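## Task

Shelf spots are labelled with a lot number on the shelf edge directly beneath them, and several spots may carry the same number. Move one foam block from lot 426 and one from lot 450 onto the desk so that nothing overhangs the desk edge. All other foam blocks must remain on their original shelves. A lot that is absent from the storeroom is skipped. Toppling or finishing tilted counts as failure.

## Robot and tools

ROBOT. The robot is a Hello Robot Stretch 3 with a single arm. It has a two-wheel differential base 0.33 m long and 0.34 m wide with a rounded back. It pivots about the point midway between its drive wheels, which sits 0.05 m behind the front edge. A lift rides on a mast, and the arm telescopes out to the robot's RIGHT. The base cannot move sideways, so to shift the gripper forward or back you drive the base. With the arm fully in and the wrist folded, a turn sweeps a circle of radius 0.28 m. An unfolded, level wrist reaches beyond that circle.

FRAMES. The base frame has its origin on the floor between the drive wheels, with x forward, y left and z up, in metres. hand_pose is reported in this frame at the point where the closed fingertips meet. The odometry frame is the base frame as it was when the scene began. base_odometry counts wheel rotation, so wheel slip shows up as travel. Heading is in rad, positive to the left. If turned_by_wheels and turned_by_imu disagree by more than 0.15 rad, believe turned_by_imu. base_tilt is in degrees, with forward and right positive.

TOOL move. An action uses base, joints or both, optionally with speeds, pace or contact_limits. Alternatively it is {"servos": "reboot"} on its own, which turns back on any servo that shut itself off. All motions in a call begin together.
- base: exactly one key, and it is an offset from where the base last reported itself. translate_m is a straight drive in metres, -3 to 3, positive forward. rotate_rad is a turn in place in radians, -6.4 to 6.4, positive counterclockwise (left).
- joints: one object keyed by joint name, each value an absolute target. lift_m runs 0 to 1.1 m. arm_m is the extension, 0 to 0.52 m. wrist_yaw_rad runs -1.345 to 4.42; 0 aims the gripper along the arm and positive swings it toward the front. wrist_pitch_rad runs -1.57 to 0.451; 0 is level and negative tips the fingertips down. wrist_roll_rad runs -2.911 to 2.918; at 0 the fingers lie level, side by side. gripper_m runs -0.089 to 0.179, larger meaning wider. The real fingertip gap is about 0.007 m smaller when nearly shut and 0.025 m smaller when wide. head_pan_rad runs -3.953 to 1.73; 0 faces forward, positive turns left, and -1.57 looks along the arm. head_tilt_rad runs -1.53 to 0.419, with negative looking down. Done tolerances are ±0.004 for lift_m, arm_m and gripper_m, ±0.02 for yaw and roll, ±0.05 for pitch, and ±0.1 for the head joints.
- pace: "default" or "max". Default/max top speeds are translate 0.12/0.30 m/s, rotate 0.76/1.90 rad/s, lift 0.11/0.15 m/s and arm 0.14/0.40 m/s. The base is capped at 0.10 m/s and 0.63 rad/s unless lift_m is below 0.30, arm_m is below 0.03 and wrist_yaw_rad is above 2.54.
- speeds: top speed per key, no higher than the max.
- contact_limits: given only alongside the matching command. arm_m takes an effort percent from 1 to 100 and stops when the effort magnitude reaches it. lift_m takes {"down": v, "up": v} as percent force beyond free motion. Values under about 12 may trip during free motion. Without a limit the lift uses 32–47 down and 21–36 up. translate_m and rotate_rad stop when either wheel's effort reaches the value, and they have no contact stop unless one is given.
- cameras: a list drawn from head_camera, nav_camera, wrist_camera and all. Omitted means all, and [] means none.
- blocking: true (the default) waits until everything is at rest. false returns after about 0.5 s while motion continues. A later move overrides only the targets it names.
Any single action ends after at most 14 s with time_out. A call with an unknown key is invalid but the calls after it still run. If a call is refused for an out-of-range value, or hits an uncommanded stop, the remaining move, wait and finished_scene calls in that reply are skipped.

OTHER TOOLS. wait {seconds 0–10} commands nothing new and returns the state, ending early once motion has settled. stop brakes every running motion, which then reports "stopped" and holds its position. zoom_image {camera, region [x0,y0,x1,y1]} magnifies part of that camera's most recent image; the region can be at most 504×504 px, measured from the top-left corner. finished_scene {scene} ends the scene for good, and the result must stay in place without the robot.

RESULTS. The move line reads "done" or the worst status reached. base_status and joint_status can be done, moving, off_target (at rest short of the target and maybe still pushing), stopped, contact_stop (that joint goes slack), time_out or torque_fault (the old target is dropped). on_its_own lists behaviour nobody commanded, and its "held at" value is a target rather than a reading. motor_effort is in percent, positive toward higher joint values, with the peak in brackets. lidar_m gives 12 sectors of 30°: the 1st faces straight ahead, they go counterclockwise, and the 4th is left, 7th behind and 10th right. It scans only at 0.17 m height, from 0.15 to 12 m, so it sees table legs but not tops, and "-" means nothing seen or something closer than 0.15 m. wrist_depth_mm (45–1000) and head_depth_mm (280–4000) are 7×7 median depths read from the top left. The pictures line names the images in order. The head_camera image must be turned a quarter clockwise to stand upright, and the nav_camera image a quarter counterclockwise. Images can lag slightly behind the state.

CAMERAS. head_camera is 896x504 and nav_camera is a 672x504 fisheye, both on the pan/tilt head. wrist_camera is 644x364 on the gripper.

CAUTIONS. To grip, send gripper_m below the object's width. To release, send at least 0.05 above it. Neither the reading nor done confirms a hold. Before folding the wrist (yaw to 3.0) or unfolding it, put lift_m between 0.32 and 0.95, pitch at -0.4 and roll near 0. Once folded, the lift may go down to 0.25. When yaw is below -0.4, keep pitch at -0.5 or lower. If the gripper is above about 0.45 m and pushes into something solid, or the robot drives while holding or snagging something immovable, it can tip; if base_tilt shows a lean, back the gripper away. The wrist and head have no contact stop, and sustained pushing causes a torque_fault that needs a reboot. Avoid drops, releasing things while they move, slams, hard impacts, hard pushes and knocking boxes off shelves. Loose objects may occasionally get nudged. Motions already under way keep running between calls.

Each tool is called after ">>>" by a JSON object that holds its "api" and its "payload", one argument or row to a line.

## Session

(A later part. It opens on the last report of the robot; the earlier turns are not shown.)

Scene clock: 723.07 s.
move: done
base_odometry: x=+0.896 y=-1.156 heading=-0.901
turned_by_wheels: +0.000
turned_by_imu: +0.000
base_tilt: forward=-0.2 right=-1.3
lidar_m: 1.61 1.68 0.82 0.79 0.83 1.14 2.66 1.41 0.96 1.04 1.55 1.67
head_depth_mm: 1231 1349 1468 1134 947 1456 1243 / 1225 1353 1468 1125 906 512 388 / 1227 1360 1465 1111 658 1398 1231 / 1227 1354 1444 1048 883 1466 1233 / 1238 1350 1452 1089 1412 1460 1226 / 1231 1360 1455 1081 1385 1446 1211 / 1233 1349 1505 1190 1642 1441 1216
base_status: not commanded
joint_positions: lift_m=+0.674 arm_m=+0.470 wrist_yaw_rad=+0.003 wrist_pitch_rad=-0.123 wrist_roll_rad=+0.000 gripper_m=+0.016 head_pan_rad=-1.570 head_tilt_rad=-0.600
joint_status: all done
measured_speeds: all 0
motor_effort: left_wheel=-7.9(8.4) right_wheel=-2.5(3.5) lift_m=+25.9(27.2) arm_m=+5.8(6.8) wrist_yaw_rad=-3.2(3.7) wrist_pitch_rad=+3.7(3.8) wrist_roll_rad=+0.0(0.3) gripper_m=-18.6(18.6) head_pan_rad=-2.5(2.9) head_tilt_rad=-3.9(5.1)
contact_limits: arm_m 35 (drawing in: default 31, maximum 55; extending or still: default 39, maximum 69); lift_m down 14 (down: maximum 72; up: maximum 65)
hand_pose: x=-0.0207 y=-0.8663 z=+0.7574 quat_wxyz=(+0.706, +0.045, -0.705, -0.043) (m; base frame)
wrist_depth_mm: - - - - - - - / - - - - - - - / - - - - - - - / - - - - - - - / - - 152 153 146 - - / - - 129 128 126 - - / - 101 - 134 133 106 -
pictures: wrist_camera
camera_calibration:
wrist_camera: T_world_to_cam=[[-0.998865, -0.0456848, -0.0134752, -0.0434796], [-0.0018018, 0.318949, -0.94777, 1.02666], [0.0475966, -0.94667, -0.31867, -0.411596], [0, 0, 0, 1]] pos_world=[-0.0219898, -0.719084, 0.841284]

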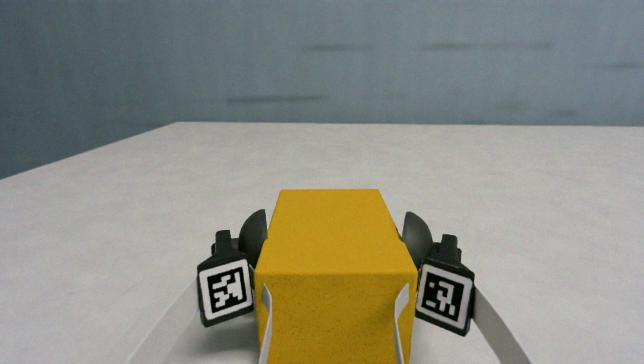

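>>> {"api": "move", "payload": {
  "joints": {"lift_m":0.669},
  "speeds": {"lift_m":0.02},
  "contact_limits": {"lift_m":{"down":14}},
  "cameras": []
}}

>>> {"api": "move", "payload": {
  "joints": {"lift_m":0.664},
  "speeds": {"lift_m":0.02},
  "contact_limits": {"lift_m":{"down":14}},
  "cameras": ["wrist_camera"]
}}

Scene clock: 732.93 s.
move: done
base_odometry: x=+0.896 y=-1.156 heading=-0.901
turned_by_wheels: +0.000
turned_by_imu: +0.000
base_tilt: forward=-0.3 right=-1.2
lidar_m: 1.61 1.68 0.82 0.79 0.82 1.13 2.66 1.42 0.96 1.04 1.56 1.67
head_depth_mm: 1231 1343 1474 1141 945 1456 1250 / 1222 1344 1479 1125 941 517 392 / 1232 1352 1465 1112 681 1398 1205 / 1232 1351 1464 1104 852 1469 1229 / 1235 1356 1460 1091 1405 1455 1215 / 1234 1346 1477 1079 1392 1450 1215 / 1234 1353 1500 1183 1616 1450 1211
base_status: not commanded
joint_positions: lift_m=+0.669 arm_m=+0.470 wrist_yaw_rad=+0.003 wrist_pitch_rad=-0.118 wrist_roll_rad=+0.000 gripper_m=+0.016 head_pan_rad=-1.570 head_tilt_rad=-0.600
joint_status: all done
measured_speeds: all 0
motor_effort: left_wheel=-7.9(8.4) right_wheel=-2.6(3.7) lift_m=+22.6(28.6) arm_m=+3.0(3.9) wrist_yaw_rad=-2.8(3.6) wrist_pitch_rad=+2.8(3.8) wrist_roll_rad=+0.0(0.2) gripper_m=-18.3(18.7) head_pan_rad=-2.1(2.8) head_tilt_rad=-3.7(4.8)
contact_limits: arm_m 35 (drawing in: default 31, maximum 55; extending or still: default 39, maximum 69); lift_m down 14 (down: maximum 72; up: maximum 65)
hand_pose: x=-0.0207 y=-0.8666 z=+0.7537 quat_wxyz=(+0.706, +0.043, -0.705, -0.041) (m; base frame)
wrist_depth_mm: - - - - - - - / - - - - - - - / - - - - - - - / - - - - - - - / - - 153 153 145 - - / - - 128 128 126 - - / - 101 - 135 133 106 -
pictures: none
No camera images: "cameras" was empty.

Scene clock: 733.57 s.
move: done
base_odometry: x=+0.896 y=-1.156 heading=-0.901
turned_by_wheels: +0.000
turned_by_imu: +0.000
base_tilt: forward=-0.3 right=-1.3
lidar_m: 1.61 1.68 0.82 0.79 0.83 1.14 2.66 1.42 0.96 1.04 1.55 1.67
head_depth_mm: 1228 1354 1474 1138 949 1454 1246 / 1226 1356 1469 1124 932 1267 397 / 1228 1353 1466 1109 681 1390 1202 / 1237 1356 1452 1102 854 1469 1231 / 1230 1352 1452 1089 1412 1455 1223 / 1225 1358 1477 1083 1379 1445 1220 / 1232 1360 1511 1188 1635 1454 1216
base_status: not commanded
joint_positions: lift_m=+0.664 arm_m=+0.470 wrist_yaw_rad=+0.003 wrist_pitch_rad=-0.100 wrist_roll_rad=+0.000 gripper_m=+0.016 head_pan_rad=-1.570 head_tilt_rad=-0.600
joint_status: all done
measured_speeds: all 0
motor_effort: left_wheel=-8.1(8.4) right_wheel=-2.6(3.4) lift_m=+20.6(24.5) arm_m=+1.6(3.1) wrist_yaw_rad=-2.4(4.0) wrist_pitch_rad=-0.5(2.6) wrist_roll_rad=-0.1(0.3) gripper_m=-18.5(18.6) head_pan_rad=-2.6(2.7) head_tilt_rad=-4.4(4.4)
contact_limits: arm_m 35 (drawing in: default 31, maximum 55; extending or still: default 39, maximum 69); lift_m down 14 (down: maximum 72; up: maximum 65)
hand_pose: x=-0.0208 y=-0.8675 z=+0.7532 quat_wxyz=(+0.707, +0.037, -0.706, -0.035) (m; base frame)
wrist_depth_mm: - - - - - - - / - - - - - - - / - - - - - - - / - - - - - - - / - - 153 154 145 - - / - - 129 128 126 - - / - 101 - 132 132 106 -
pictures: wrist_camera
camera_calibration:
wrist_camera: T_world_to_cam=[[-0.998875, -0.0457334, -0.0125618, -0.0443504], [-0.00160457, 0.2973, -0.954783, 1.00953], [0.0474001, -0.953688, -0.297039, -0.436517], [0, 0, 0, 1]] pos_world=[-0.0219897, -0.718462, 0.833658]

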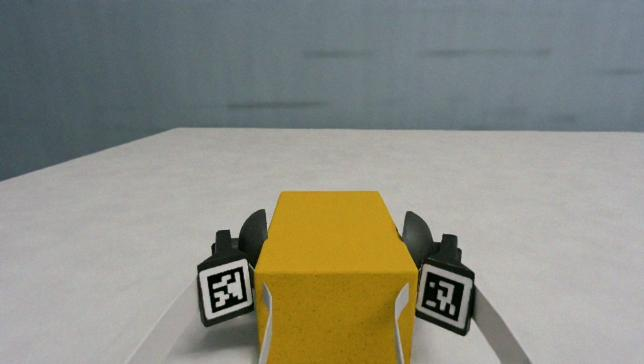

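Contact. Release.

>>> {"api": "move", "payload": {
  "joints": {"gripper_m":0.06},
  "cameras": []
}}

>>> {"api": "move", "payload": {
  "joints": {"gripper_m":0.179},
  "cameras": ["wrist_camera"]
}}

>>> {"api": "move", "payload": {
  "joints": {"arm_m":0.1},
  "speeds": {"arm_m":0.08}
}}

Scene clock: 739.77 s.
move: done
base_odometry: x=+0.896 y=-1.156 heading=-0.901
turned_by_wheels: +0.000
turned_by_imu: +0.000
base_tilt: forward=-0.3 right=-1.1
lidar_m: 1.61 1.68 0.82 0.79 0.82 1.14 2.66 1.42 0.96 1.04 1.56 1.67
head_depth_mm: 1229 1346 1493 1137 946 1454 1249 / 1230 1352 1472 1127 936 1264 397 / 1221 1349 1469 1112 679 1391 1207 / 1238 1356 1452 1100 855 1483 1229 / 1234 1345 1457 1089 1409 1463 1215 / 1237 1356 1475 1077 1390 1457 1218 / 1234 1351 1500 1184 1626 1452 1208
base_status: not commanded
joint_positions: lift_m=+0.664 arm_m=+0.470 wrist_yaw_rad=+0.003 wrist_pitch_rad=-0.099 wrist_roll_rad=+0.000 gripper_m=+0.060 head_pan_rad=-1.570 head_tilt_rad=-0.600
joint_status: all done
measured_speeds: all 0
motor_effort: left_wheel=-7.9(8.6) right_wheel=-3.4(3.7) lift_m=+22.3(22.5) arm_m=-0.5(0.9) wrist_yaw_rad=-2.2(3.9) wrist_pitch_rad=-0.6(0.6) wrist_roll_rad=-0.3(0.3) gripper_m=-1.1(75.8) head_pan_rad=-2.1(2.5) head_tilt_rad=-3.3(4.1)
contact_limits: arm_m 35 (drawing in: default 31, maximum 55; extending or still: default 39, maximum 69); lift_m down 14 (down: maximum 72; up: maximum 65)
hand_pose: x=-0.0208 y=-0.8676 z=+0.7533 quat_wxyz=(+0.707, +0.036, -0.706, -0.035) (m; base frame)
wrist_depth_mm: - - - - - - - / - - - - - - - / - - - - - - - / - - - - - - - / - - 153 153 146 - - / - - 128 128 127 - - / - 96 131 133 - 110 -
pictures: none
No camera images: "cameras" was empty.

Scene clock: 741.50 s.
move: done
base_odometry: x=+0.896 y=-1.156 heading=-0.901
turned_by_wheels: +0.000
turned_by_imu: +0.000
base_tilt: forward=-0.3 right=-1.2
lidar_m: 1.61 1.67 0.82 0.79 0.82 1.13 2.66 1.42 0.96 1.04 1.55 1.67
head_depth_mm: 1226 1351 1486 1132 947 1454 1248 / 1230 1347 1473 1122 936 1265 398 / 1232 1342 1469 1109 681 1401 1208 / 1228 1340 1451 1102 832 1465 1230 / 1228 1361 1455 1093 1412 1463 1220 / 1226 1349 1460 1083 1393 1443 1218 / 1231 1357 1514 1182 1642 1448 1218
base_status: not commanded
joint_positions: lift_m=+0.664 arm_m=+0.470 wrist_yaw_rad=+0.003 wrist_pitch_rad=-0.114 wrist_roll_rad=+0.000 gripper_m=+0.179 head_pan_rad=-1.570 head_tilt_rad=-0.600
joint_status: all done
measured_speeds: all 0
motor_effort: left_wheel=-7.9(8.5) right_wheel=-2.9(4.0) lift_m=+29.7(29.8) arm_m=-2.1(2.1) wrist_yaw_rad=-2.7(3.8) wrist_pitch_rad=+2.1(2.3) wrist_roll_rad=+0.3(0.3) gripper_m=+0.6(84.7) head_pan_rad=-1.8(2.5) head_tilt_rad=-3.5(4.4)
contact_limits: arm_m 35 (drawing in: default 31, maximum 55; extending or still: default 39, maximum 69); lift_m down 14 (down: maximum 72; up: maximum 65)
hand_pose: x=-0.0208 y=-0.8668 z=+0.7496 quat_wxyz=(+0.706, +0.041, -0.706, -0.040) (m; base frame)
wrist_depth_mm: - - - - - - - / - - - - - - - / - - - - - - - / - - - - - - - / - 143 - 143 143 - - / - 126 - 127 128 - - / - - - 133 - - 105
pictures: wrist_camera
camera_calibration:
wrist_camera: T_world_to_cam=[[-0.998875, -0.0455791, -0.0131107, -0.0438189], [-0.00169959, 0.310661, -0.950519, 1.01438], [0.0473968, -0.949427, -0.310389, -0.423149], [0, 0, 0, 1]] pos_world=[-0.0219896, -0.718875, 0.832274]

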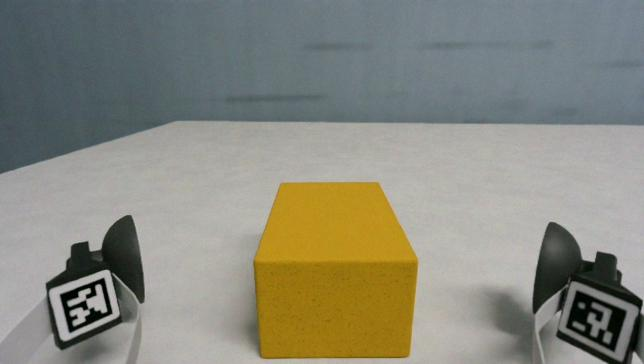

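Scene clock: 746.97 s.
move: done
base_odometry: x=+0.896 y=-1.156 heading=-0.901
turned_by_wheels: +0.000
turned_by_imu: +0.000
base_tilt: forward=-0.3 right=-1.4
lidar_m: 1.61 1.68 0.82 0.79 0.82 1.14 2.66 1.42 0.96 1.04 1.55 1.67
head_depth_mm: 1232 1349 1477 1124 949 1458 1247 / 1222 1346 1468 1119 936 1482 407 / 1229 1348 1467 1114 1655 1428 394 / 1228 1353 1451 1097 1668 1465 471 / 1232 1355 1454 1089 1415 1428 1223 / 1229 1357 1480 1080 1383 1442 1218 / 1232 1350 1493 1187 1629 1446 1207
base_status: not commanded
joint_positions: lift_m=+0.664 arm_m=+0.100 wrist_yaw_rad=+0.003 wrist_pitch_rad=-0.114 wrist_roll_rad=+0.000 gripper_m=+0.179 head_pan_rad=-1.570 head_tilt_rad=-0.600
joint_status: all done
measured_speeds: all 0
motor_effort: left_wheel=-8.1(8.5) right_wheel=-2.9(3.9) lift_m=+24.7(29.6) arm_m=-11.3(14.6) wrist_yaw_rad=-2.6(4.4) wrist_pitch_rad=+2.1(2.3) wrist_roll_rad=-0.2(0.3) gripper_m=+0.6(1.3) head_pan_rad=-2.1(2.6) head_tilt_rad=-3.1(4.1)
contact_limits: lift_m down 14 (down: maximum 72; up: maximum 65)
hand_pose: x=-0.0208 y=-0.4968 z=+0.7496 quat_wxyz=(+0.706, +0.042, -0.705, -0.040) (m; base frame)
wrist_depth_mm: - - - - - - - / - - - - - - - / - - - - - - - / - - - - - - - / - - - - - 722 - / 119 - - - - - - / - - - - - - 105
pictures: head_camera (sideways), nav_camera (sideways), wrist_camera
camera_calibration:
head_camera: T_world_to_cam=[[-0.0466927, 0.520089, -0.852835, 1.12535], [0.997496, -0.0211216, -0.0674936, 0.0813585], [-0.0531159, -0.853851, -0.517801, 0.62975], [0, 0, 0, 1]] pos_world=[0.00484038, -0.0458484, 1.29131]
nav_camera: T_world_to_cam=[[0.0174632, -0.542651, 0.839776, -1.04973], [-0.99979, -0.0184615, 0.00886112, 0.0447911], [0.0106951, -0.839755, -0.54286, 0.659671], [0, 0, 0, 1]] pos_world=[0.0560582, -0.0148496, 1.23925]
wrist_camera: T_world_to_cam=[[-0.998875, -0.0455752, -0.0131251, -0.0269425], [-0.00169966, 0.310962, -0.950421, 0.899366], [0.047397, -0.949329, -0.310689, -0.0716078], [0, 0, 0, 1]] pos_world=[-0.0219896, -0.348875, 0.832174]

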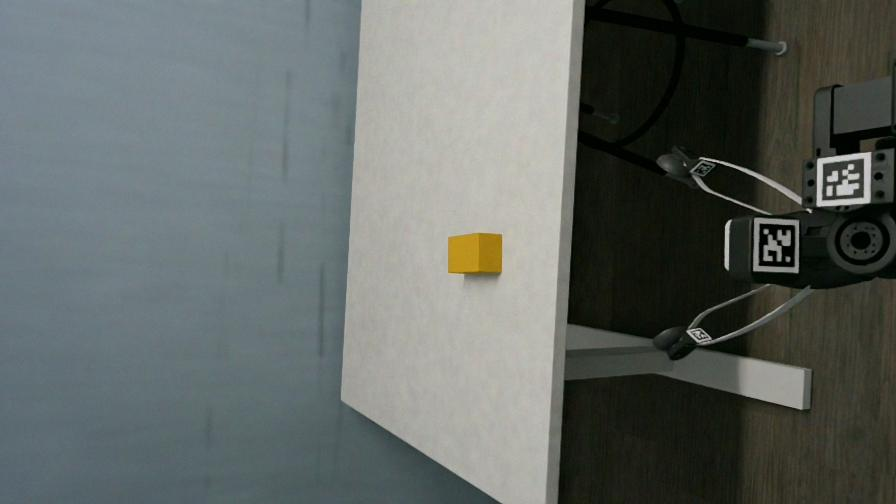

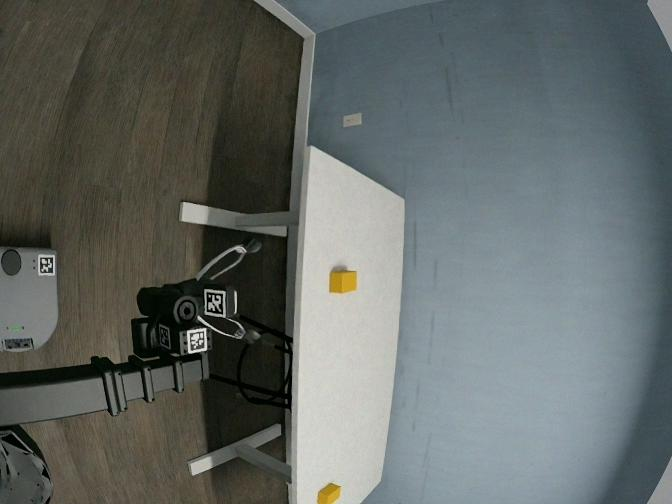

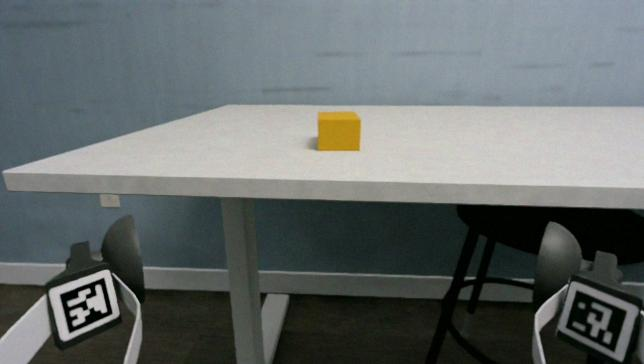

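Both blocks are on the desk, well inside its edges.

>>> {"api": "finished_scene", "payload": {
  "scene": 3
}}

The scene is finished: the task was done.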